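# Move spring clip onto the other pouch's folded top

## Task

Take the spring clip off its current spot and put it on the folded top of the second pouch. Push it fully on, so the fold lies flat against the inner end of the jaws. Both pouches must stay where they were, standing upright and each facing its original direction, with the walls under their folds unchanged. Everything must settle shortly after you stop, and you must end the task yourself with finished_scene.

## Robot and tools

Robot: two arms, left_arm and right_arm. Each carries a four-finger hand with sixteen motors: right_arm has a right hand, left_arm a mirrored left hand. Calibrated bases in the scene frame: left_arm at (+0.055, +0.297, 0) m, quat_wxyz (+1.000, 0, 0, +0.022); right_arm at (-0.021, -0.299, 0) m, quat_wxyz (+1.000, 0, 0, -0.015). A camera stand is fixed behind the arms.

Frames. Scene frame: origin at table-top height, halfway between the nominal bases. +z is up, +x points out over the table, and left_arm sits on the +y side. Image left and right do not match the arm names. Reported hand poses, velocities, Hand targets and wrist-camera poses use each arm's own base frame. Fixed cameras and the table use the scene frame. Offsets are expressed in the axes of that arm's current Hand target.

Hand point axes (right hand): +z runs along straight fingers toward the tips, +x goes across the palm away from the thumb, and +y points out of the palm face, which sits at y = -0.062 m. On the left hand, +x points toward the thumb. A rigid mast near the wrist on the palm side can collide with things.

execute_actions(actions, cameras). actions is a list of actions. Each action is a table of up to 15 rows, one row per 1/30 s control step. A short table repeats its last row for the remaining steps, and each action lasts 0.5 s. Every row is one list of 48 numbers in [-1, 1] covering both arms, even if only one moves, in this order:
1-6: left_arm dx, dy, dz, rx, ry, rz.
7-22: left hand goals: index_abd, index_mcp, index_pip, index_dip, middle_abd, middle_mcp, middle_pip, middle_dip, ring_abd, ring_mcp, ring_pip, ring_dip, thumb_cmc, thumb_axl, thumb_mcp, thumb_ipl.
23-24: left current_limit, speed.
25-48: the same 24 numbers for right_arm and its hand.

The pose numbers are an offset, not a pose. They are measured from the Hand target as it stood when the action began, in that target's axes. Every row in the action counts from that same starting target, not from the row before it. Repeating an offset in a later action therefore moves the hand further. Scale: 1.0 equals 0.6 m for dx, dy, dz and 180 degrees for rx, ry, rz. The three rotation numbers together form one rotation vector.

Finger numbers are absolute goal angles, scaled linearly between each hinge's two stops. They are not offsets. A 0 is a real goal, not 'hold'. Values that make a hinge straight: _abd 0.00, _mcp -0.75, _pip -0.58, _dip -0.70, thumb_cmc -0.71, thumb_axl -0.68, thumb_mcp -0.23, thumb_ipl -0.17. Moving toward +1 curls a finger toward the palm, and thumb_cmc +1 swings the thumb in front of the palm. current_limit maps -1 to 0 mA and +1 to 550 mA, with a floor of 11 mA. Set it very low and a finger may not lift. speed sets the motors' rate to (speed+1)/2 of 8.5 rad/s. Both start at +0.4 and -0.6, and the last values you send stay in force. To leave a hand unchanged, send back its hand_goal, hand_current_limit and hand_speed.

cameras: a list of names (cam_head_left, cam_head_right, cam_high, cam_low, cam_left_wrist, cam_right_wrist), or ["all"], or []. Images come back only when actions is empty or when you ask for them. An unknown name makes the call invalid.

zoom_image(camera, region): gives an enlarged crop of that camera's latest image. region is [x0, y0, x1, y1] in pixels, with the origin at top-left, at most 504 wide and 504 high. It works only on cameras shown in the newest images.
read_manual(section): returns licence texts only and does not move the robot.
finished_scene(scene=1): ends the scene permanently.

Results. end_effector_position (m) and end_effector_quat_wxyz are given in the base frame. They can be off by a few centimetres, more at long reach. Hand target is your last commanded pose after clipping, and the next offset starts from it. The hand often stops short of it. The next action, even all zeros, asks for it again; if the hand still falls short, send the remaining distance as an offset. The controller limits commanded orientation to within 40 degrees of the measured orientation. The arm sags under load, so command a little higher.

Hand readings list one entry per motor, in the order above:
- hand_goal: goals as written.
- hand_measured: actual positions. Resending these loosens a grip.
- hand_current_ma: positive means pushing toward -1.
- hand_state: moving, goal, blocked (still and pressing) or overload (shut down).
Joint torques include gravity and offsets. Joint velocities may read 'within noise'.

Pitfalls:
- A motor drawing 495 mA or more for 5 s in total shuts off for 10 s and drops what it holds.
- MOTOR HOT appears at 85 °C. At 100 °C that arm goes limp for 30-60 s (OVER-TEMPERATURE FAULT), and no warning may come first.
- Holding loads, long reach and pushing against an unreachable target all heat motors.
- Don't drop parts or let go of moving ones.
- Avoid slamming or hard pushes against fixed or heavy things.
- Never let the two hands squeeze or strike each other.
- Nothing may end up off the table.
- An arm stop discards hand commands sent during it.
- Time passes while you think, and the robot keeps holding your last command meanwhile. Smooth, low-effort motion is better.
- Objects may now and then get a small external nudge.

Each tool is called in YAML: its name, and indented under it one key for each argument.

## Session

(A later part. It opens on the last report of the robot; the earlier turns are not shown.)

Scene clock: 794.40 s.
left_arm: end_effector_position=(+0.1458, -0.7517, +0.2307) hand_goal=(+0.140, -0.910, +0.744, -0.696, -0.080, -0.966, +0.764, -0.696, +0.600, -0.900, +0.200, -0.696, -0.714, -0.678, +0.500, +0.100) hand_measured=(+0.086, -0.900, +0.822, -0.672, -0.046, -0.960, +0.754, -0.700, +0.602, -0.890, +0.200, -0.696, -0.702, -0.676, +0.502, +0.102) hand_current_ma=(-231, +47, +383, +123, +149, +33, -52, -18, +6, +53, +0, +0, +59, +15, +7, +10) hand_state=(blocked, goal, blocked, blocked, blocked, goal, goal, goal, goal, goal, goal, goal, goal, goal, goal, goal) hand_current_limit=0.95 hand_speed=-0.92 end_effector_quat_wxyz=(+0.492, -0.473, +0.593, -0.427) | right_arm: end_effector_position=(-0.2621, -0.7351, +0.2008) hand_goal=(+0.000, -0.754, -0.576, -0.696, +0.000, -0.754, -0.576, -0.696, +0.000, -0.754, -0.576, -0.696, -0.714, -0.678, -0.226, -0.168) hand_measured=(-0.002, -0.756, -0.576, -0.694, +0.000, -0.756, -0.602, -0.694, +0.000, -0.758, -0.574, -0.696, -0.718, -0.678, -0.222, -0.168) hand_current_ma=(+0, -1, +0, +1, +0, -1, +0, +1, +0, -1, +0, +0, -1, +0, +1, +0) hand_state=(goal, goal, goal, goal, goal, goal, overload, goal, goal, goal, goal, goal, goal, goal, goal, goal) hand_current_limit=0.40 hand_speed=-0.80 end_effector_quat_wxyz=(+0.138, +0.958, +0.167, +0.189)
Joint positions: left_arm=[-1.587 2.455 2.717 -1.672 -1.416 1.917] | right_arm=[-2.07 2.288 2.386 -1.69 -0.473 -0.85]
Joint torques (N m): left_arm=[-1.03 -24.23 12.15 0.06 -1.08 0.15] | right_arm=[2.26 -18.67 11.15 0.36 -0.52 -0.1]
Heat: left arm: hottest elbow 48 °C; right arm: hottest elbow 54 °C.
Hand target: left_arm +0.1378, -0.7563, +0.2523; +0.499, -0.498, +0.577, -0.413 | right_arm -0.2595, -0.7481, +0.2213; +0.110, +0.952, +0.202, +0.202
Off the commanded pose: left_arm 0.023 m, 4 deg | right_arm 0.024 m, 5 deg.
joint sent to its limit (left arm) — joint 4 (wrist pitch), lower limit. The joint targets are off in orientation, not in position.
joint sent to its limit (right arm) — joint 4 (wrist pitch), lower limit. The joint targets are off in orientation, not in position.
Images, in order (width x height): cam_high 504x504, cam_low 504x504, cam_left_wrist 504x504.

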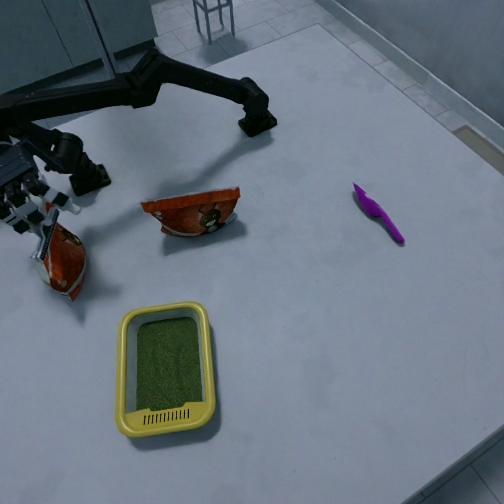

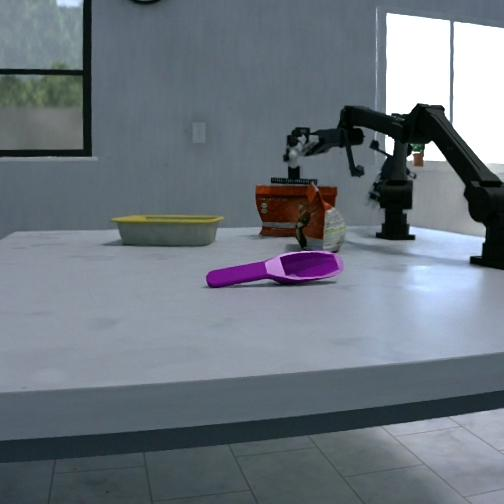

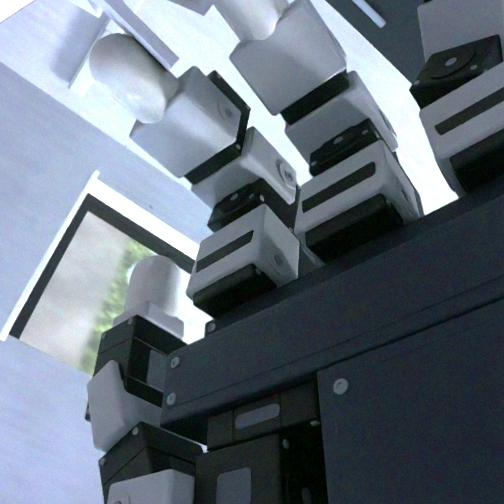

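execute_actions:
  actions:
    - [[0,0,0,0,0,0,0.12,-0.91,0.735,-0.696,-0.07,-0.965,0.83,-0.696,0.6,-0.9,0.2,-0.696,-0.714,-0.678,0.5,0.1,0.95,-0.92,0,0,0,0,0,0,0,-0.754,-0.576,-0.696,0,-0.754,-0.576,-0.696,0,-0.754,-0.576,-0.696,-0.714,-0.678,-0.226,-0.168,0.4,-0.8]]
  cameras: ["cam_high","cam_left_wrist"]

zoom_image:
  camera: "cam_high"
  region: [14, 215, 64, 265]

Scene clock: 795.37 s.
left_arm: end_effector_position=(+0.1458, -0.7517, +0.2307) hand_goal=(+0.120, -0.910, +0.734, -0.696, -0.070, -0.966, +0.830, -0.696, +0.600, -0.900, +0.200, -0.696, -0.714, -0.678, +0.500, +0.100) hand_measured=(+0.078, -0.900, +0.822, -0.672, -0.034, -0.964, +0.798, -0.706, +0.602, -0.890, +0.200, -0.696, -0.702, -0.676, +0.502, +0.102) hand_current_ma=(-184, +49, +433, +123, +157, +10, -155, -45, +6, +53, +0, +0, +59, +15, +7, +10) hand_state=(blocked, goal, blocked, blocked, blocked, goal, blocked, goal, goal, goal, goal, goal, goal, goal, goal, goal) hand_current_limit=0.95 hand_speed=-0.92 end_effector_quat_wxyz=(+0.492, -0.473, +0.593, -0.427) | right_arm: end_effector_position=(-0.2621, -0.7351, +0.2008) hand_goal=(+0.000, -0.754, -0.576, -0.696, +0.000, -0.754, -0.576, -0.696, +0.000, -0.754, -0.576, -0.696, -0.714, -0.678, -0.226, -0.168) hand_measured=(-0.002, -0.756, -0.576, -0.694, +0.000, -0.756, -0.602, -0.694, +0.000, -0.758, -0.574, -0.696, -0.718, -0.678, -0.222, -0.168) hand_current_ma=(+0, -1, +0, +1, +0, -1, +0, +1, +0, -1, +0, +0, -1, +0, +1, +0) hand_state=(goal, goal, goal, goal, goal, goal, overload, goal, goal, goal, goal, goal, goal, goal, goal, goal) hand_current_limit=0.40 hand_speed=-0.80 end_effector_quat_wxyz=(+0.138, +0.958, +0.167, +0.189)
Joint positions: left_arm=[-1.587 2.455 2.717 -1.672 -1.416 1.917] | right_arm=[-2.07 2.288 2.386 -1.69 -0.473 -0.85]
Joint torques (N m): left_arm=[-0.91 -24.12 12.12 0.06 -1.1 0.16] | right_arm=[1.85 -19.02 11.28 0.44 -0.52 -0.08]
Heat: left arm: hottest elbow 48 °C; right arm: hottest elbow 54 °C.
Hand target: left_arm +0.1378, -0.7563, +0.2523; +0.499, -0.498, +0.577, -0.413 | right_arm -0.2595, -0.7481, +0.2213; +0.110, +0.952, +0.202, +0.202
Off the commanded pose: left_arm 0.023 m, 4 deg | right_arm 0.024 m, 5 deg.
joint sent to its limit (left arm) — joint 4 (wrist pitch), lower limit. The joint targets are off in orientation, not in position.
joint sent to its limit (right arm) — joint 4 (wrist pitch), lower limit. The joint targets are off in orientation, not in position.
Images, in order (width x height): cam_high 504x504, cam_left_wrist 504x504.

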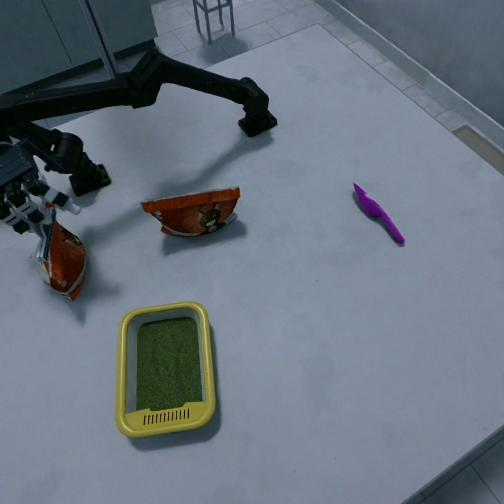

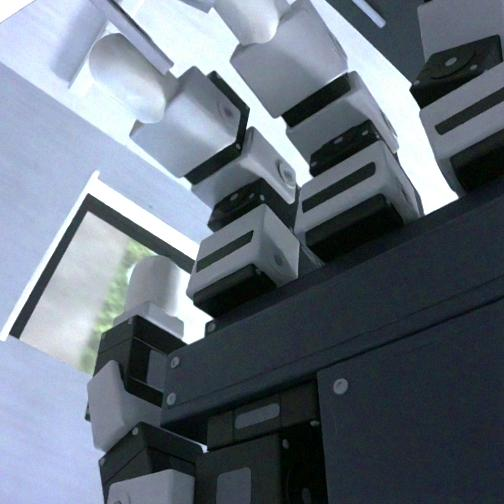

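Scaled by 10.080 from the camera's 504x504 image, which has a finer 720x720 frame.

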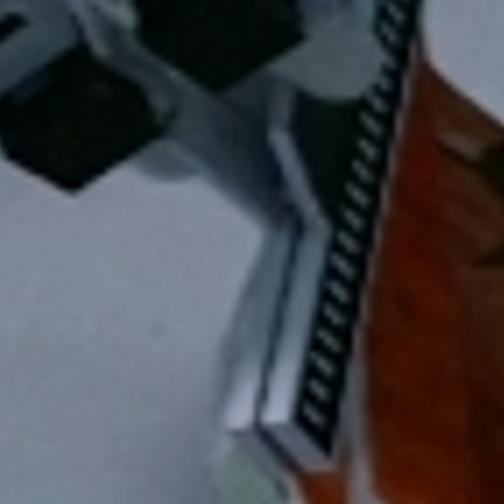

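execute_actions:
  actions:
    - [[0,0,0,0,0,0,0.12,-0.91,0.73,-0.696,-0.07,-0.965,0.87,-0.696,0.6,-0.9,0.2,-0.696,-0.714,-0.678,0.5,0.1,0.95,-0.92,0,0,0,0,0,0,0,-0.754,-0.576,-0.696,0,-0.754,-0.576,-0.696,0,-0.754,-0.576,-0.696,-0.714,-0.678,-0.226,-0.168,0.4,-0.8]]
  cameras: ["cam_high","cam_left_wrist"]

zoom_image:
  camera: "cam_high"
  region: [14, 215, 64, 265]

Scene clock: 796.33 s.
left_arm: end_effector_position=(+0.1454, -0.7517, +0.2303) hand_goal=(+0.120, -0.910, +0.730, -0.696, -0.070, -0.966, +0.870, -0.696, +0.600, -0.900, +0.200, -0.696, -0.714, -0.678, +0.500, +0.100) hand_measured=(+0.078, -0.894, +0.796, -0.672, -0.052, -0.966, +0.874, -0.696, +0.602, -0.890, +0.200, -0.696, -0.702, -0.676, +0.502, +0.102) hand_current_ma=(-184, +82, +326, +123, +76, -4, +17, -4, +6, +53, +0, +0, +59, +15, +7, +10) hand_state=(blocked, goal, blocked, blocked, goal, goal, goal, goal, goal, goal, goal, goal, goal, goal, goal, goal) hand_current_limit=0.95 hand_speed=-0.92 end_effector_quat_wxyz=(+0.491, -0.474, +0.594, -0.426) | right_arm: end_effector_position=(-0.2621, -0.7351, +0.2008) hand_goal=(+0.000, -0.754, -0.576, -0.696, +0.000, -0.754, -0.576, -0.696, +0.000, -0.754, -0.576, -0.696, -0.714, -0.678, -0.226, -0.168) hand_measured=(-0.002, -0.756, -0.576, -0.694, +0.000, -0.756, -0.602, -0.694, +0.000, -0.758, -0.574, -0.696, -0.718, -0.678, -0.222, -0.168) hand_current_ma=(+0, -1, +0, +1, +0, -1, +0, +1, +0, -1, +0, +0, -1, +0, +1, +0) hand_state=(goal, goal, goal, goal, goal, goal, overload, goal, goal, goal, goal, goal, goal, goal, goal, goal) hand_current_limit=0.40 hand_speed=-0.80 end_effector_quat_wxyz=(+0.138, +0.958, +0.167, +0.189)
Joint positions: left_arm=[-1.587 2.455 2.717 -1.672 -1.413 1.917] | right_arm=[-2.07 2.288 2.386 -1.69 -0.473 -0.85]
Joint torques (N m): left_arm=[-0.97 -24.12 12.1 0.06 -1.22 0.14] | right_arm=[2.14 -18.67 11.07 0.42 -0.53 -0.08]
Heat: left arm: hottest elbow 49 °C; right arm: hottest elbow 54 °C.
Hand target: left_arm +0.1378, -0.7563, +0.2523; +0.499, -0.498, +0.577, -0.413 | right_arm -0.2595, -0.7481, +0.2213; +0.110, +0.952, +0.202, +0.202
Off the commanded pose: left_arm 0.024 m, 4 deg | right_arm 0.024 m, 5 deg.
joint sent to its limit (left arm) — joint 4 (wrist pitch), lower limit. The joint targets are off in orientation, not in position.
joint sent to its limit (right arm) — joint 4 (wrist pitch), lower limit. The joint targets are off in orientation, not in position.
Images, in order (width x height): cam_high 504x504, cam_left_wrist 504x504.

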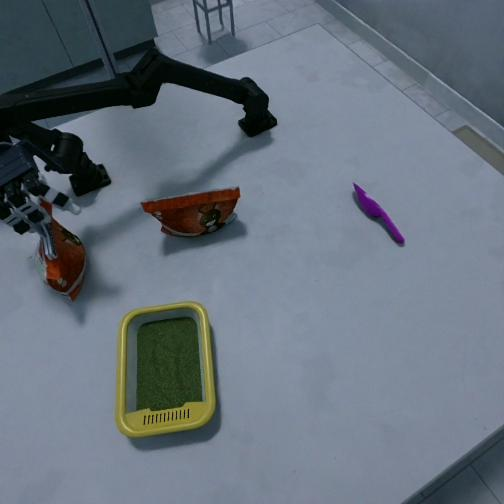

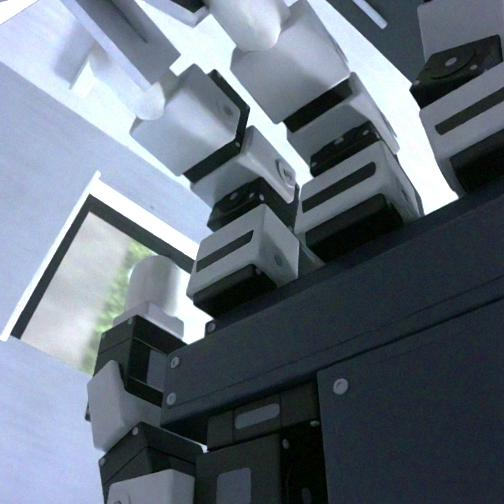

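Scaled by 10.080 from the camera's 504x504 image, which has a finer 720x720 frame.

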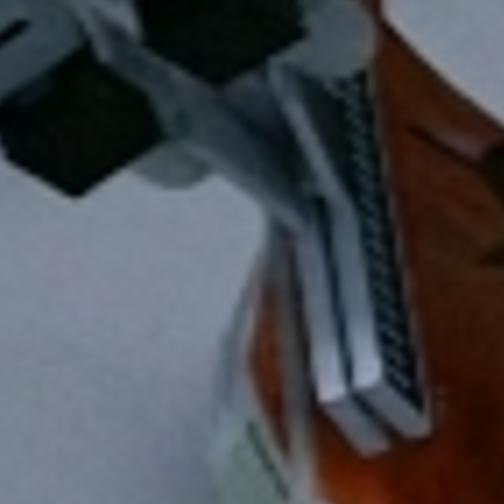

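zoom_image:
  camera: "cam_high"
  region: [38, 240, 60, 262]

zoom_image:
  camera: "cam_left_wrist"
  region: [0, 0, 300, 200]

Scaled by 22.909 from the camera's 504x504 image, which has a finer 720x720 frame.

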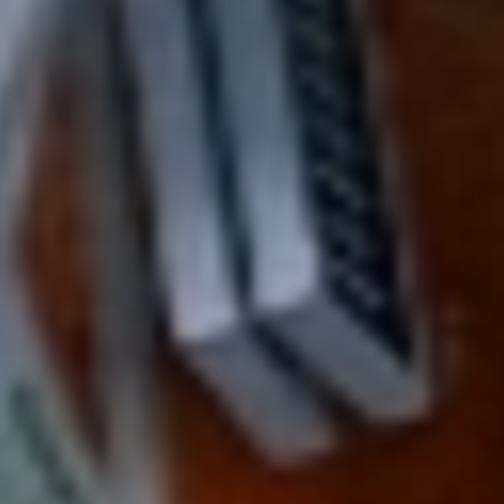

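Scaled by 1.680 from the camera's 504x504 image, which has a finer 720x720 frame.

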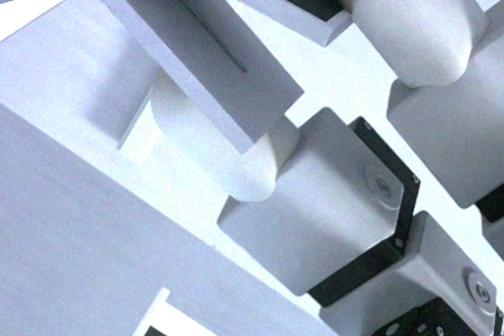

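execute_actions:
  actions:
    - [[0,0,0,0,0,0,0.18,-0.91,0.72,-0.696,-0.07,-0.965,0.87,-0.696,0.6,-0.9,0.2,-0.696,-0.714,-0.678,0.5,0.1,0.95,-0.92,0,0,0,0,0,0,0,-0.754,-0.576,-0.696,0,-0.754,-0.576,-0.696,0,-0.754,-0.576,-0.696,-0.714,-0.678,-0.226,-0.168,0.4,-0.8]]
  cameras: ["cam_high"]

zoom_image:
  camera: "cam_high"
  region: [28, 232, 64, 268]

Scene clock: 797.53 s.
left_arm: end_effector_position=(+0.1454, -0.7517, +0.2303) hand_goal=(+0.180, -0.910, +0.720, -0.696, -0.070, -0.966, +0.870, -0.696, +0.600, -0.900, +0.200, -0.696, -0.714, -0.678, +0.500, +0.100) hand_measured=(+0.092, -0.892, +0.790, -0.672, -0.054, -0.966, +0.876, -0.696, +0.602, -0.890, +0.200, -0.696, -0.702, -0.676, +0.502, +0.102) hand_current_ma=(-382, +91, +344, +123, +72, -4, +27, +1, +6, +53, +0, +0, +59, +15, +7, +10) hand_state=(blocked, goal, blocked, blocked, goal, goal, goal, goal, goal, goal, goal, goal, goal, goal, goal, goal) hand_current_limit=0.95 hand_speed=-0.92 end_effector_quat_wxyz=(+0.491, -0.474, +0.594, -0.426) | right_arm: end_effector_position=(-0.2621, -0.7351, +0.2008) hand_goal=(+0.000, -0.754, -0.576, -0.696, +0.000, -0.754, -0.576, -0.696, +0.000, -0.754, -0.576, -0.696, -0.714, -0.678, -0.226, -0.168) hand_measured=(-0.002, -0.756, -0.576, -0.694, +0.000, -0.756, -0.602, -0.694, +0.000, -0.758, -0.574, -0.696, -0.718, -0.678, -0.222, -0.168) hand_current_ma=(+0, -1, +0, +1, +0, -1, +0, +1, +0, -1, +0, +0, -1, +0, +1, +0) hand_state=(goal, goal, goal, goal, goal, goal, overload, goal, goal, goal, goal, goal, goal, goal, goal, goal) hand_current_limit=0.40 hand_speed=-0.80 end_effector_quat_wxyz=(+0.138, +0.958, +0.167, +0.189)
Joint positions: left_arm=[-1.587 2.455 2.717 -1.672 -1.413 1.917] | right_arm=[-2.07 2.288 2.386 -1.69 -0.473 -0.85]
Joint torques (N m): left_arm=[-1.2 -24.29 12.03 0.06 -1.22 0.14] | right_arm=[2.08 -18.67 10.96 0.39 -0.52 -0.11]
Heat: left arm: hottest elbow 49 °C; right arm: hottest elbow 54 °C.
Hand target: left_arm +0.1378, -0.7563, +0.2523; +0.499, -0.498, +0.577, -0.413 | right_arm -0.2595, -0.7481, +0.2213; +0.110, +0.952, +0.202, +0.202
Off the commanded pose: left_arm 0.024 m, 4 deg | right_arm 0.024 m, 5 deg.
joint sent to its limit (left arm) — joint 4 (wrist pitch), lower limit. The joint targets are off in orientation, not in position.
joint sent to its limit (right arm) — joint 4 (wrist pitch), lower limit. The joint targets are off in orientation, not in position.
Images, in order (width x height): cam_high 504x504.

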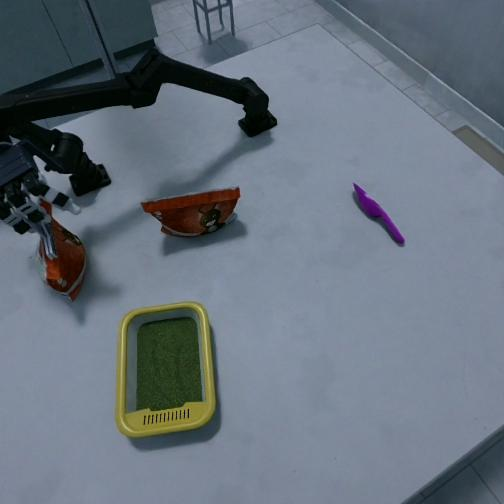

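Scaled by 14.000 from the camera's 504x504 image, which has a finer 720x720 frame.

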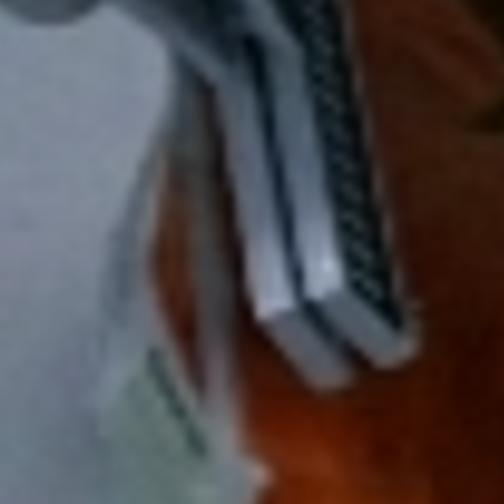

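execute_actions:
  actions: []
  cameras: ["cam_low"]

zoom_image:
  camera: "cam_low"
  region: [250, 130, 350, 210]

Scene clock: 799.33 s.
left_arm: end_effector_position=(+0.1454, -0.7517, +0.2303) hand_goal=(+0.180, -0.910, +0.720, -0.696, -0.070, -0.966, +0.870, -0.696, +0.600, -0.900, +0.200, -0.696, -0.714, -0.678, +0.500, +0.100) hand_measured=(+0.092, -0.892, +0.790, -0.672, -0.054, -0.966, +0.876, -0.696, +0.602, -0.890, +0.200, -0.696, -0.702, -0.676, +0.502, +0.102) hand_current_ma=(-382, +91, +344, +123, +72, -4, +27, +1, +6, +53, +0, +0, +59, +15, +7, +10) hand_state=(blocked, goal, blocked, blocked, goal, goal, goal, goal, goal, goal, goal, goal, goal, goal, goal, goal) hand_current_limit=0.95 hand_speed=-0.92 end_effector_quat_wxyz=(+0.491, -0.474, +0.594, -0.426) | right_arm: end_effector_position=(-0.2621, -0.7351, +0.2008) hand_goal=(+0.000, -0.754, -0.576, -0.696, +0.000, -0.754, -0.576, -0.696, +0.000, -0.754, -0.576, -0.696, -0.714, -0.678, -0.226, -0.168) hand_measured=(-0.002, -0.756, -0.576, -0.694, +0.000, -0.756, -0.602, -0.694, +0.000, -0.758, -0.574, -0.696, -0.718, -0.678, -0.222, -0.168) hand_current_ma=(+0, -1, +0, +1, +0, -1, +0, +1, +0, -1, +0, +0, -1, +0, +1, +0) hand_state=(goal, goal, goal, goal, goal, goal, overload, goal, goal, goal, goal, goal, goal, goal, goal, goal) hand_current_limit=0.40 hand_speed=-0.80 end_effector_quat_wxyz=(+0.138, +0.958, +0.167, +0.189)
Joint positions: left_arm=[-1.587 2.455 2.717 -1.672 -1.413 1.917] | right_arm=[-2.07 2.288 2.386 -1.69 -0.473 -0.85]
Joint velocities: within noise
Joint torques (N m): left_arm=[-1.08 -24.06 12.08 0.05 -1.21 0.14] | right_arm=[1.79 -18.43 11.22 0.55 -0.53 -0.05]
Heat: left arm: hottest elbow 49 °C; right arm: hottest elbow 54 °C.
Hand target: left_arm +0.1378, -0.7563, +0.2523; +0.499, -0.498, +0.577, -0.413 | right_arm -0.2595, -0.7481, +0.2213; +0.110, +0.952, +0.202, +0.202
Off the commanded pose: left_arm 0.024 m, 4 deg | right_arm 0.024 m, 5 deg.
Images, in order (width x height): cam_low 504x504.

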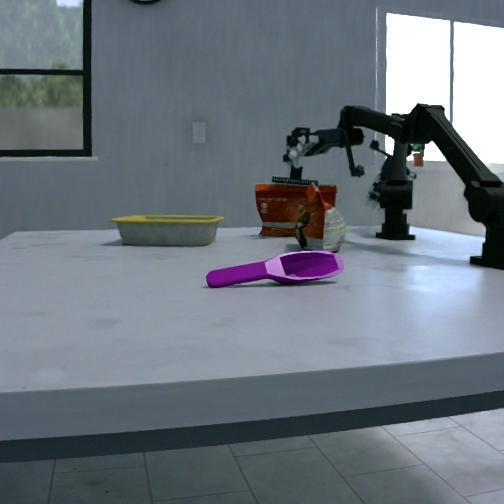

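Scaled by 5.040 from the camera's 504x504 image, which has a finer 720x720 frame.

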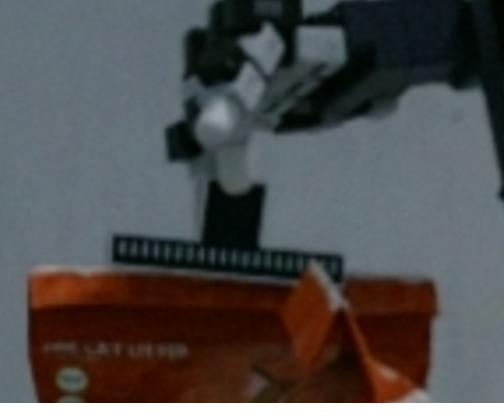

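execute_actions:
  actions:
    - [[0.006,-0.0069,-0.0061,0.0019,0.0122,0.002,0.18,-0.91,0.72,-0.696,-0.07,-0.965,0.87,-0.696,0.6,-0.9,0.2,-0.696,-0.714,-0.678,0.5,0.1,0.95,-0.92,0,0,0,0,0,0,0,-0.754,-0.576,-0.696,0,-0.754,-0.576,-0.696,0,-0.754,-0.576,-0.696,-0.714,-0.678,-0.226,-0.168,0.4,-0.8]]
    - [[0.006,-0.0069,-0.0061,0.0019,0.0122,0.002,0.18,-0.91,0.72,-0.696,-0.07,-0.965,0.87,-0.696,0.6,-0.9,0.2,-0.696,-0.714,-0.678,0.5,0.1,0.95,-0.92,0,0,0,0,0,0,0,-0.754,-0.576,-0.696,0,-0.754,-0.576,-0.696,0,-0.754,-0.576,-0.696,-0.714,-0.678,-0.226,-0.168,0.4,-0.8]]
  cameras: ["cam_high","cam_low"]

zoom_image:
  camera: "cam_high"
  region: [28, 232, 64, 268]

zoom_image:
  camera: "cam_low"
  region: [250, 150, 350, 210]

Scene clock: 801.23 s.
left_arm: end_effector_position=(+0.1427, -0.7558, +0.2432) hand_goal=(+0.180, -0.910, +0.720, -0.696, -0.070, -0.966, +0.870, -0.696, +0.600, -0.900, +0.200, -0.696, -0.714, -0.678, +0.500, +0.100) hand_measured=(+0.092, -0.892, +0.774, -0.672, -0.056, -0.966, +0.884, -0.692, +0.602, -0.890, +0.200, -0.696, -0.702, -0.676, +0.502, +0.102) hand_current_ma=(-378, +91, +270, +123, +62, +1, +69, +18, +6, +53, +0, +0, +59, +15, +7, +10) hand_state=(blocked, goal, blocked, blocked, goal, goal, goal, goal, goal, goal, goal, goal, goal, goal, goal, goal) hand_current_limit=0.95 hand_speed=-0.92 end_effector_quat_wxyz=(+0.492, -0.463, +0.605, -0.422) | right_arm: end_effector_position=(-0.2621, -0.7351, +0.2008) hand_goal=(+0.000, -0.754, -0.576, -0.696, +0.000, -0.754, -0.576, -0.696, +0.000, -0.754, -0.576, -0.696, -0.714, -0.678, -0.226, -0.168) hand_measured=(-0.002, -0.756, -0.576, -0.694, +0.000, -0.756, -0.602, -0.694, +0.000, -0.758, -0.574, -0.696, -0.718, -0.678, -0.222, -0.168) hand_current_ma=(+0, -1, +0, +1, +0, -1, +0, +1, +0, -1, +0, +0, -1, +0, +1, +0) hand_state=(goal, goal, goal, goal, goal, goal, overload, goal, goal, goal, goal, goal, goal, goal, goal, goal) hand_current_limit=0.40 hand_speed=-0.80 end_effector_quat_wxyz=(+0.138, +0.958, +0.167, +0.189)
Joint positions: left_arm=[-1.589 2.487 2.813 -1.665 -1.406 2.014] | right_arm=[-2.07 2.288 2.386 -1.69 -0.473 -0.85]
Joint torques (N m): left_arm=[-1.26 -23.65 12.53 0.91 -1.17 0.18] | right_arm=[2.2 -18.73 11.36 0.39 -0.53 -0.11]
Heat: left arm: hottest elbow 49 °C; right arm: hottest elbow 54 °C.
Hand target: left_arm +0.1316, -0.7648, +0.2605; +0.482, -0.475, +0.596, -0.432 | right_arm -0.2595, -0.7481, +0.2213; +0.110, +0.952, +0.202, +0.202
Off the commanded pose: left_arm 0.022 m, 2 deg | right_arm 0.024 m, 5 deg.
joint sent to its limit (right arm) — joint 4 (wrist pitch), lower limit. The joint targets are off in orientation, not in position.
Images, in order (width x height): cam_high 504x504, cam_low 504x504.

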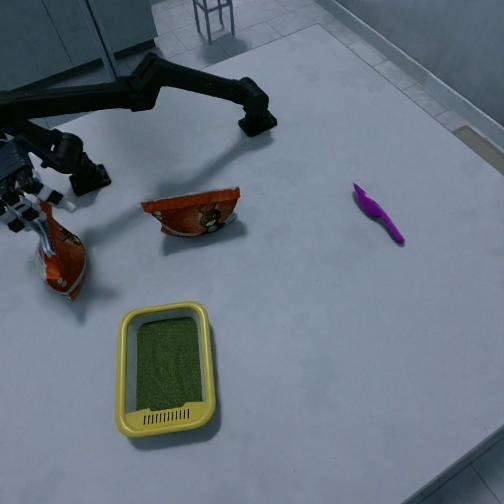

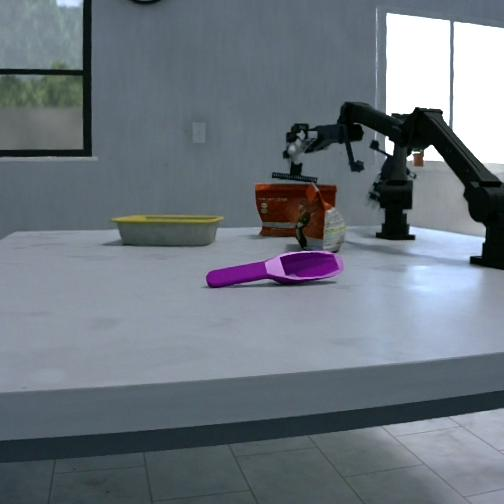

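Scaled by 14.000 from the camera's 504x504 image, which has a finer 720x720 frame.

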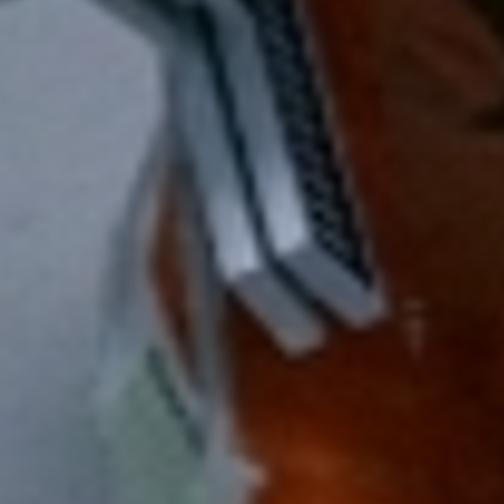

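Scaled by 5.040 from the camera's 504x504 image, which has a finer 720x720 frame.

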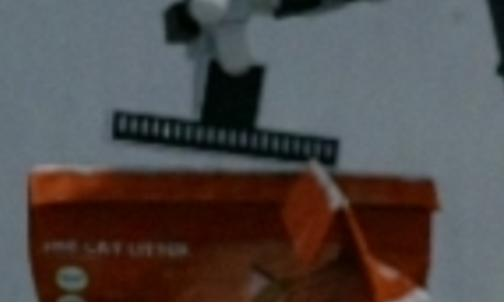

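execute_actions:
  actions:
    - [[0,0,0,0,0,0,0.18,-0.91,0.75,-0.696,-0.08,-0.965,0.82,-0.696,0.6,-0.9,0.2,-0.696,-0.714,-0.678,0.5,0.1,0.95,-0.92,0,0,0,0,0,0,0,-0.754,-0.576,-0.696,0,-0.754,-0.576,-0.696,0,-0.754,-0.576,-0.696,-0.714,-0.678,-0.226,-0.168,0.4,-0.8]]
  cameras: ["cam_high","cam_low"]

zoom_image:
  camera: "cam_high"
  region: [28, 232, 64, 268]

Scene clock: 802.20 s.
left_arm: end_effector_position=(+0.1427, -0.7571, +0.2430) hand_goal=(+0.180, -0.910, +0.750, -0.696, -0.080, -0.966, +0.820, -0.696, +0.600, -0.900, +0.200, -0.696, -0.714, -0.678, +0.500, +0.100) hand_measured=(+0.092, -0.892, +0.774, -0.672, -0.066, -0.964, +0.866, -0.690, +0.602, -0.890, +0.200, -0.696, -0.702, -0.676, +0.502, +0.102) hand_current_ma=(-378, +91, +121, +118, +61, +6, +228, +31, +6, +53, +0, +0, +59, +15, +7, +10) hand_state=(blocked, goal, blocked, blocked, goal, goal, blocked, goal, goal, goal, goal, goal, goal, goal, goal, goal) hand_current_limit=0.95 hand_speed=-0.92 end_effector_quat_wxyz=(+0.491, -0.464, +0.604, -0.424) | right_arm: end_effector_position=(-0.2621, -0.7351, +0.2008) hand_goal=(+0.000, -0.754, -0.576, -0.696, +0.000, -0.754, -0.576, -0.696, +0.000, -0.754, -0.576, -0.696, -0.714, -0.678, -0.226, -0.168) hand_measured=(-0.002, -0.756, -0.576, -0.694, +0.000, -0.756, -0.602, -0.694, +0.000, -0.758, -0.574, -0.696, -0.718, -0.678, -0.222, -0.168) hand_current_ma=(+0, -1, +0, +1, +0, -1, +0, +1, +0, -1, +0, +0, -1, +0, +1, +0) hand_state=(goal, goal, goal, goal, goal, goal, overload, goal, goal, goal, goal, goal, goal, goal, goal, goal) hand_current_limit=0.40 hand_speed=-0.80 end_effector_quat_wxyz=(+0.138, +0.958, +0.167, +0.189)
Joint positions: left_arm=[-1.589 2.493 2.824 -1.665 -1.406 2.015] | right_arm=[-2.07 2.288 2.386 -1.69 -0.473 -0.85]
Joint torques (N m): left_arm=[-1.32 -23.77 12.23 0.7 -1.16 0.17] | right_arm=[1.9 -18.9 11.14 0.5 -0.54 -0.05]
Heat: left arm: hottest elbow 49 °C; right arm: hottest elbow 54 °C.
Hand target: left_arm +0.1316, -0.7648, +0.2604; +0.482, -0.475, +0.596, -0.432 | right_arm -0.2595, -0.7481, +0.2213; +0.110, +0.952, +0.202, +0.202
Off the commanded pose: left_arm 0.022 m, 2 deg | right_arm 0.024 m, 5 deg.
joint sent to its limit (right arm) — joint 4 (wrist pitch), lower limit. The joint targets are off in orientation, not in position.
Images, in order (width x height): cam_high 504x504, cam_low 504x504.

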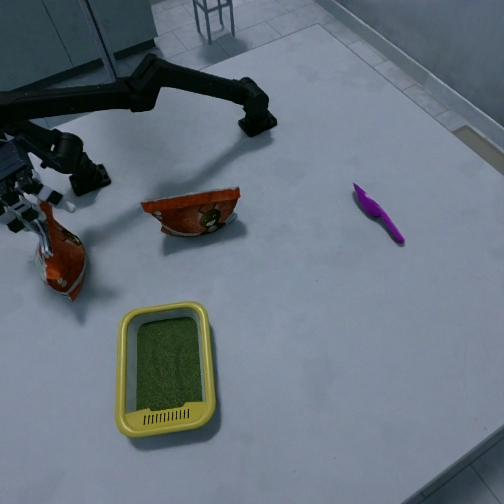

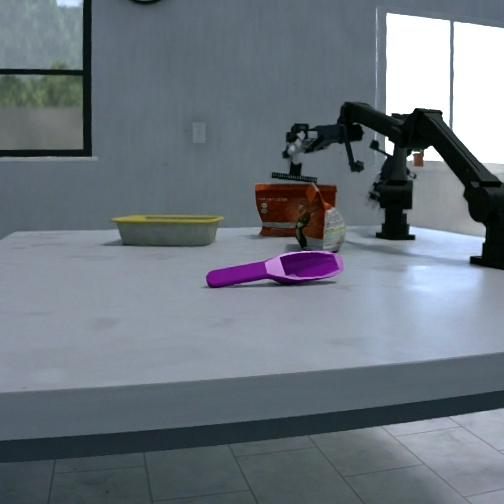

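Scaled by 14.000 from the camera's 504x504 image, which has a finer 720x720 frame.

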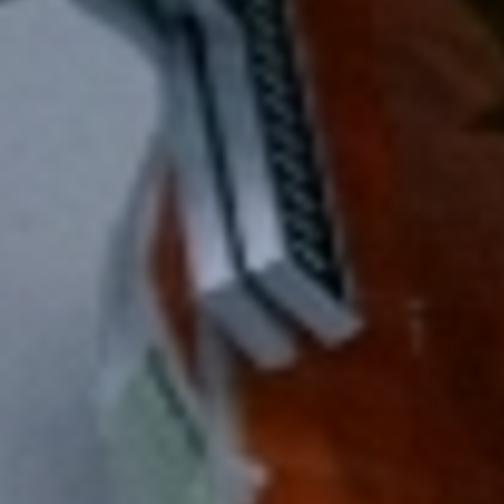

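execute_actions:
  actions:
    - [[0,0,0,0,0,0,0.18,-0.91,0.735,-0.696,-0.09,-0.965,0.79,-0.696,0.6,-0.9,0.2,-0.696,-0.714,-0.678,0.5,0.1,0.95,-0.92,0,0,0,0,0,0,0,-0.754,-0.576,-0.696,0,-0.754,-0.576,-0.696,0,-0.754,-0.576,-0.696,-0.714,-0.678,-0.226,-0.168,0.4,-0.8]]
  cameras: ["cam_high","cam_low"]

zoom_image:
  camera: "cam_high"
  region: [28, 232, 64, 268]

zoom_image:
  camera: "cam_low"
  region: [250, 130, 350, 210]

Scene clock: 803.20 s.
left_arm: end_effector_position=(+0.1423, -0.7575, +0.2410) hand_goal=(+0.180, -0.910, +0.734, -0.696, -0.090, -0.966, +0.790, -0.696, +0.600, -0.900, +0.200, -0.696, -0.714, -0.678, +0.500, +0.100) hand_measured=(+0.092, -0.892, +0.774, -0.672, -0.068, -0.964, +0.834, -0.690, +0.602, -0.890, +0.200, -0.696, -0.702, -0.676, +0.502, +0.102) hand_current_ma=(-378, +91, +201, +114, +94, +12, +220, +33, +6, +53, +0, +0, +59, +15, +7, +10) hand_state=(blocked, goal, blocked, blocked, blocked, goal, blocked, goal, goal, goal, goal, goal, goal, goal, goal, goal) hand_current_limit=0.95 hand_speed=-0.92 end_effector_quat_wxyz=(+0.491, -0.463, +0.605, -0.423) | right_arm: end_effector_position=(-0.2621, -0.7351, +0.2008) hand_goal=(+0.000, -0.754, -0.576, -0.696, +0.000, -0.754, -0.576, -0.696, +0.000, -0.754, -0.576, -0.696, -0.714, -0.678, -0.226, -0.168) hand_measured=(-0.002, -0.756, -0.576, -0.694, +0.000, -0.756, -0.602, -0.694, +0.000, -0.758, -0.574, -0.696, -0.718, -0.678, -0.222, -0.168) hand_current_ma=(+0, -1, +0, +1, +0, -1, +0, +1, +0, -1, +0, +0, -1, +0, +1, +0) hand_state=(goal, goal, goal, goal, goal, goal, overload, goal, goal, goal, goal, goal, goal, goal, goal, goal) hand_current_limit=0.40 hand_speed=-0.80 end_effector_quat_wxyz=(+0.138, +0.958, +0.167, +0.189)
Joint positions: left_arm=[-1.59 2.496 2.824 -1.665 -1.405 2.015] | right_arm=[-2.07 2.288 2.386 -1.69 -0.473 -0.85]
Joint torques (N m): left_arm=[-1.32 -23.82 12.55 0.59 -1.19 0.15] | right_arm=[2.43 -18.67 11.17 0.47 -0.56 -0.07]
Heat: left arm: hottest elbow 49 °C; right arm: hottest elbow 54 °C.
Hand target: left_arm +0.1316, -0.7648, +0.2605; +0.482, -0.475, +0.596, -0.432 | right_arm -0.2595, -0.7481, +0.2213; +0.110, +0.952, +0.202, +0.202
Off the commanded pose: left_arm 0.023 m, 2 deg | right_arm 0.024 m, 5 deg.
joint sent to its limit (right arm) — joint 4 (wrist pitch), lower limit. The joint targets are off in orientation, not in position.
Images, in order (width x height): cam_high 504x504, cam_low 504x504.

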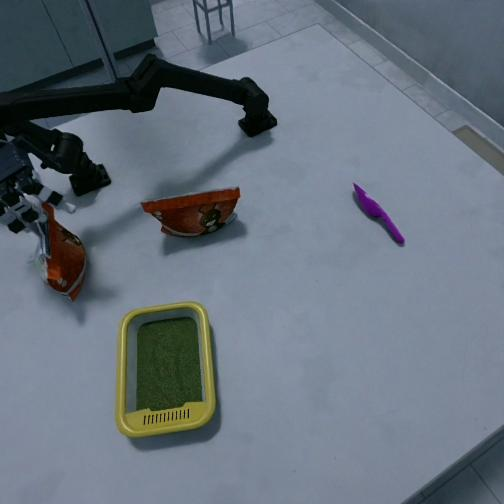

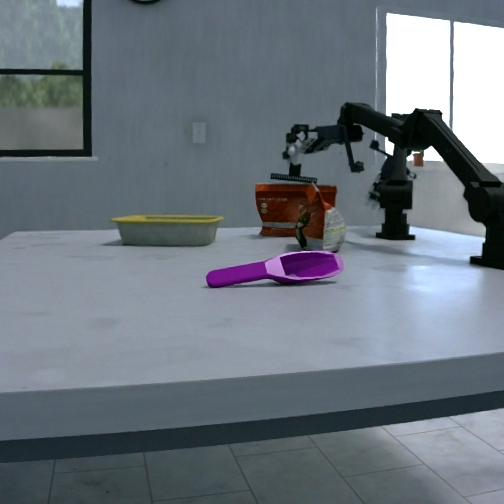

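Scaled by 14.000 from the camera's 504x504 image, which has a finer 720x720 frame.

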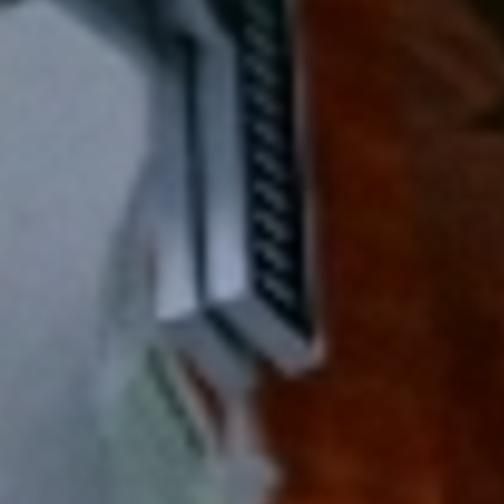

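Scaled by 5.040 from the camera's 504x504 image, which has a finer 720x720 frame.

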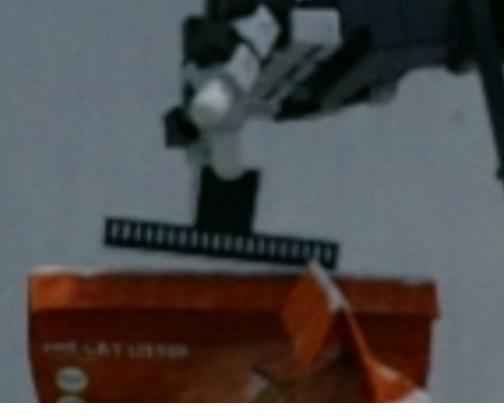

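zoom_image:
  camera: "cam_high"
  region: [36, 246, 54, 264]

zoom_image:
  camera: "cam_left_wrist"
  region: [0, 0, 300, 200]

Scaled by 28.000 from the camera's 504x504 image, which has a finer 720x720 frame.

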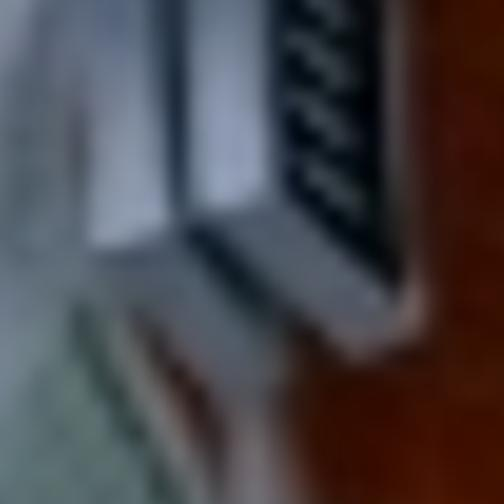

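This scene's latest camera images include none from cam_left_wrist. They are from: cam_high, cam_low. cam_left_wrist's image comes with the result of a call that names it in "cameras".

execute_actions:
  actions:
    - [[0,0,0,0,0,0,0.18,-0.91,0.7,-0.696,-0.1,-0.965,0.775,-0.696,0.6,-0.9,0.2,-0.696,-0.714,-0.678,0.5,0.1,0.95,-0.92,0,0,0,0,0,0,0,-0.754,-0.576,-0.696,0,-0.754,-0.576,-0.696,0,-0.754,-0.576,-0.696,-0.714,-0.678,-0.226,-0.168,0.4,-0.8]]
  cameras: ["cam_high","cam_left_wrist"]

zoom_image:
  camera: "cam_high"
  region: [28, 232, 64, 268]

zoom_image:
  camera: "cam_left_wrist"
  region: [0, 0, 300, 200]

Scene clock: 804.37 s.
left_arm: end_effector_position=(+0.1423, -0.7575, +0.2410) hand_goal=(+0.180, -0.910, +0.700, -0.696, -0.100, -0.966, +0.774, -0.696, +0.600, -0.900, +0.200, -0.696, -0.714, -0.678, +0.500, +0.100) hand_measured=(+0.092, -0.892, +0.762, -0.672, -0.068, -0.964, +0.814, -0.690, +0.602, -0.890, +0.200, -0.696, -0.702, -0.676, +0.502, +0.102) hand_current_ma=(-378, +91, +306, +114, +137, +12, +199, +33, +6, +53, +0, +0, +59, +15, +7, +10) hand_state=(blocked, goal, blocked, blocked, blocked, goal, blocked, goal, goal, goal, goal, goal, goal, goal, goal, goal) hand_current_limit=0.95 hand_speed=-0.92 end_effector_quat_wxyz=(+0.491, -0.463, +0.605, -0.423) | right_arm: end_effector_position=(-0.2621, -0.7351, +0.2008) hand_goal=(+0.000, -0.754, -0.576, -0.696, +0.000, -0.754, -0.576, -0.696, +0.000, -0.754, -0.576, -0.696, -0.714, -0.678, -0.226, -0.168) hand_measured=(-0.002, -0.756, -0.576, -0.694, +0.000, -0.756, -0.602, -0.694, +0.000, -0.758, -0.574, -0.696, -0.718, -0.678, -0.222, -0.168) hand_current_ma=(+0, -1, +0, +1, +0, -1, +0, +1, +0, -1, +0, +0, -1, +0, +1, +0) hand_state=(goal, goal, goal, goal, goal, goal, overload, goal, goal, goal, goal, goal, goal, goal, goal, goal) hand_current_limit=0.40 hand_speed=-0.80 end_effector_quat_wxyz=(+0.138, +0.958, +0.167, +0.189)
Joint positions: left_arm=[-1.59 2.496 2.824 -1.665 -1.405 2.015] | right_arm=[-2.07 2.288 2.386 -1.69 -0.473 -0.85]
Joint torques (N m): left_arm=[-1.14 -23.71 12.56 0.59 -1.19 0.15] | right_arm=[2.14 -18.61 11.28 0.29 -0.51 -0.11]
Heat: left arm: hottest elbow 49 °C; right arm: hottest elbow 54 °C.
Hand target: left_arm +0.1316, -0.7648, +0.2605; +0.482, -0.475, +0.596, -0.432 | right_arm -0.2595, -0.7481, +0.2213; +0.110, +0.952, +0.202, +0.202
Off the commanded pose: left_arm 0.023 m, 2 deg | right_arm 0.024 m, 5 deg.
joint sent to its limit (right arm) — joint 4 (wrist pitch), lower limit. The joint targets are off in orientation, not in position.
Images, in order (width x height): cam_high 504x504, cam_left_wrist 504x504.

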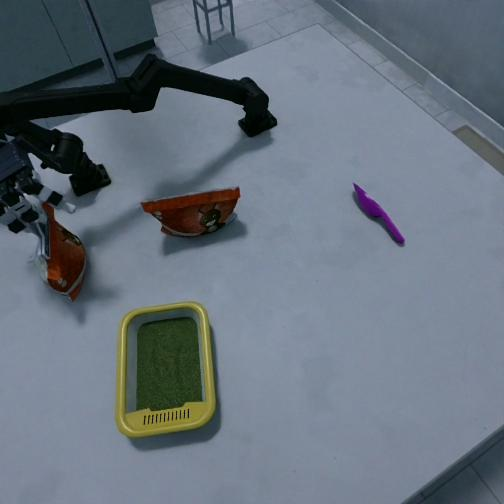

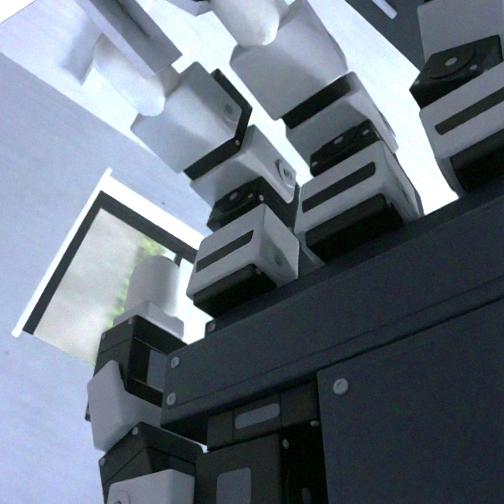

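Scaled by 14.000 from the camera's 504x504 image, which has a finer 720x720 frame.

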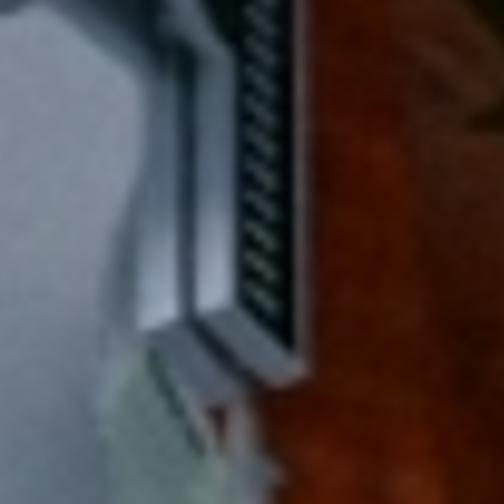

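Scaled by 1.680 from the camera's 504x504 image, which has a finer 720x720 frame.

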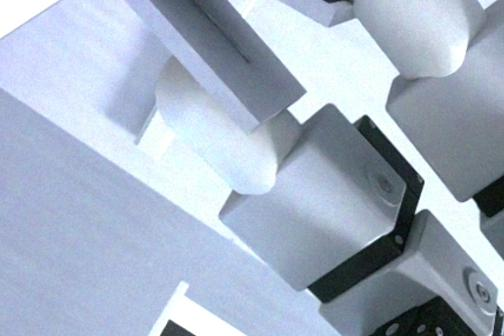

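execute_actions:
  actions:
    - [[0,0,0,0,0,0,0.18,-0.91,0.68,-0.696,-0.11,-0.965,0.785,-0.696,0.6,-0.9,0.2,-0.696,-0.714,-0.678,0.5,0.1,0.95,-0.92,0,0,0,0,0,0,0,-0.754,-0.576,-0.696,0,-0.754,-0.576,-0.696,0,-0.754,-0.576,-0.696,-0.714,-0.678,-0.226,-0.168,0.4,-0.8]]
  cameras: ["cam_high"]

zoom_image:
  camera: "cam_high"
  region: [28, 232, 64, 268]

Scene clock: 805.30 s.
left_arm: end_effector_position=(+0.1423, -0.7575, +0.2410) hand_goal=(+0.180, -0.910, +0.680, -0.696, -0.110, -0.966, +0.784, -0.696, +0.600, -0.900, +0.200, -0.696, -0.714, -0.678, +0.500, +0.100) hand_measured=(+0.092, -0.892, +0.748, -0.672, -0.068, -0.966, +0.814, -0.690, +0.602, -0.890, +0.200, -0.696, -0.702, -0.676, +0.502, +0.102) hand_current_ma=(-378, +91, +336, +114, +180, +3, +149, +33, +6, +53, +0, +0, +59, +15, +7, +10) hand_state=(blocked, goal, blocked, blocked, blocked, goal, blocked, goal, goal, goal, goal, goal, goal, goal, goal, goal) hand_current_limit=0.95 hand_speed=-0.92 end_effector_quat_wxyz=(+0.491, -0.463, +0.605, -0.423) | right_arm: end_effector_position=(-0.2621, -0.7351, +0.2008) hand_goal=(+0.000, -0.754, -0.576, -0.696, +0.000, -0.754, -0.576, -0.696, +0.000, -0.754, -0.576, -0.696, -0.714, -0.678, -0.226, -0.168) hand_measured=(-0.002, -0.756, -0.576, -0.694, +0.000, -0.756, -0.602, -0.694, +0.000, -0.758, -0.574, -0.696, -0.718, -0.678, -0.222, -0.168) hand_current_ma=(+0, -1, +0, +1, +0, -1, +0, +1, +0, -1, +0, +0, -1, +0, +1, +0) hand_state=(goal, goal, goal, goal, goal, goal, overload, goal, goal, goal, goal, goal, goal, goal, goal, goal) hand_current_limit=0.40 hand_speed=-0.80 end_effector_quat_wxyz=(+0.138, +0.958, +0.167, +0.189)
Joint positions: left_arm=[-1.59 2.496 2.824 -1.665 -1.405 2.015] | right_arm=[-2.07 2.288 2.386 -1.69 -0.473 -0.85]
Joint torques (N m): left_arm=[-1.26 -23.88 12.52 0.61 -1.2 0.15] | right_arm=[2.32 -18.73 11.23 0.5 -0.56 -0.08]
Heat: left arm: hottest elbow 50 °C; right arm: hottest elbow 54 °C.
Hand target: left_arm +0.1316, -0.7648, +0.2605; +0.482, -0.475, +0.596, -0.432 | right_arm -0.2595, -0.7481, +0.2213; +0.110, +0.952, +0.202, +0.202
Off the commanded pose: left_arm 0.023 m, 2 deg | right_arm 0.024 m, 5 deg.
joint sent to its limit (right arm) — joint 4 (wrist pitch), lower limit. The joint targets are off in orientation, not in position.
Images, in order (width x height): cam_high 504x504.

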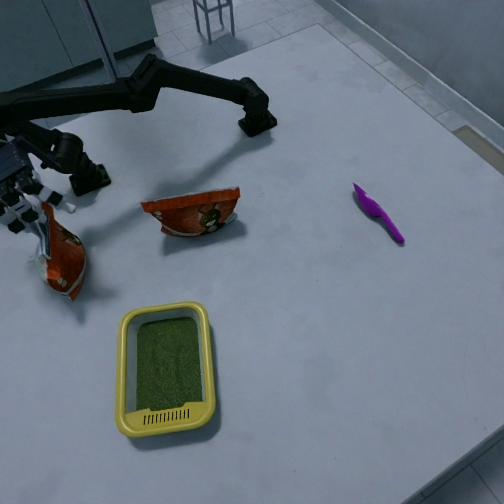

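Scaled by 14.000 from the camera's 504x504 image, which has a finer 720x720 frame.

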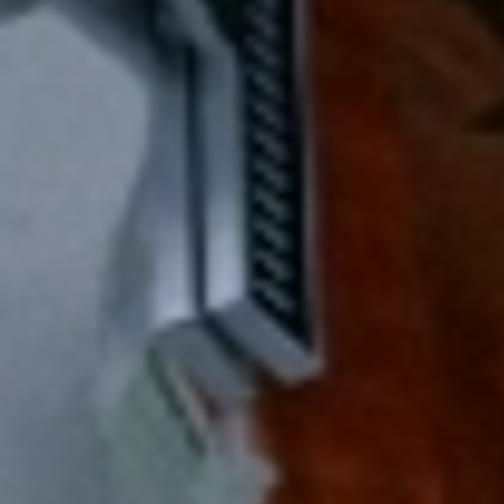

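execute_actions:
  actions:
    - [[0,0,0,0,0,0,0.2,-0.91,0.67,-0.696,-0.15,-0.965,0.77,-0.696,0.6,-0.9,0.2,-0.696,-0.714,-0.678,0.5,0.1,0.95,-0.92,0,0,0,0,0,0,0,-0.754,-0.576,-0.696,0,-0.754,-0.576,-0.696,0,-0.754,-0.576,-0.696,-0.714,-0.678,-0.226,-0.168,0.4,-0.8]]
  cameras: ["cam_high"]

zoom_image:
  camera: "cam_high"
  region: [28, 232, 64, 268]

Scene clock: 806.23 s.
left_arm: end_effector_position=(+0.1423, -0.7575, +0.2410) hand_goal=(+0.200, -0.910, +0.670, -0.696, -0.150, -0.966, +0.770, -0.696, +0.600, -0.900, +0.200, -0.696, -0.714, -0.678, +0.500, +0.100) hand_measured=(+0.092, -0.892, +0.740, -0.672, -0.090, -0.968, +0.808, -0.690, +0.602, -0.890, +0.200, -0.696, -0.702, -0.676, +0.502, +0.102) hand_current_ma=(-466, +95, +345, +114, +259, -9, +190, +33, +6, +53, +0, +0, +59, +15, +7, +10) hand_state=(blocked, goal, blocked, blocked, blocked, goal, blocked, goal, goal, goal, goal, goal, goal, goal, goal, goal) hand_current_limit=0.95 hand_speed=-0.92 end_effector_quat_wxyz=(+0.491, -0.463, +0.605, -0.423) | right_arm: end_effector_position=(-0.2621, -0.7351, +0.2008) hand_goal=(+0.000, -0.754, -0.576, -0.696, +0.000, -0.754, -0.576, -0.696, +0.000, -0.754, -0.576, -0.696, -0.714, -0.678, -0.226, -0.168) hand_measured=(-0.002, -0.756, -0.576, -0.694, +0.000, -0.756, -0.602, -0.694, +0.000, -0.758, -0.574, -0.696, -0.718, -0.678, -0.222, -0.168) hand_current_ma=(+0, -1, +0, +1, +0, -1, +0, +1, +0, -1, +0, +0, -1, +0, +1, +0) hand_state=(goal, goal, goal, goal, goal, goal, overload, goal, goal, goal, goal, goal, goal, goal, goal, goal) hand_current_limit=0.40 hand_speed=-0.80 end_effector_quat_wxyz=(+0.138, +0.958, +0.167, +0.189)
Joint positions: left_arm=[-1.59 2.496 2.824 -1.665 -1.405 2.015] | right_arm=[-2.07 2.288 2.386 -1.69 -0.473 -0.85]
Joint torques (N m): left_arm=[-1.26 -23.77 12.52 0.59 -1.19 0.15] | right_arm=[1.85 -18.9 11.14 0.24 -0.51 -0.1]
Heat: left arm: hottest elbow 50 °C; right arm: hottest elbow 54 °C.
Hand target: left_arm +0.1316, -0.7648, +0.2605; +0.482, -0.475, +0.596, -0.432 | right_arm -0.2595, -0.7481, +0.2213; +0.110, +0.952, +0.202, +0.202
Off the commanded pose: left_arm 0.023 m, 2 deg | right_arm 0.024 m, 5 deg.
joint sent to its limit (right arm) — joint 4 (wrist pitch), lower limit. The joint targets are off in orientation, not in position.
Images, in order (width x height): cam_high 504x504.

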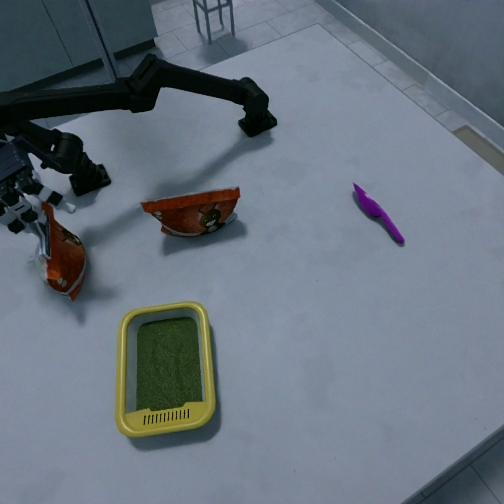

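Scaled by 14.000 from the camera's 504x504 image, which has a finer 720x720 frame.

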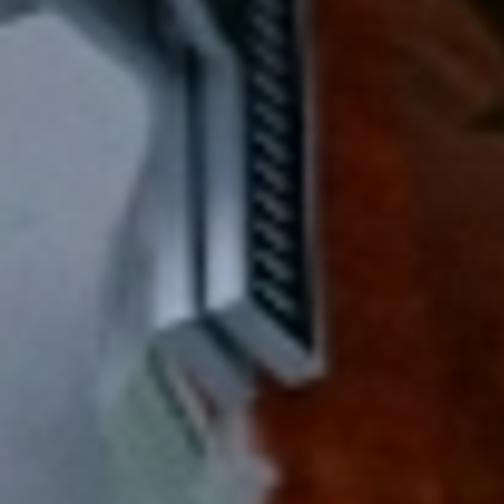

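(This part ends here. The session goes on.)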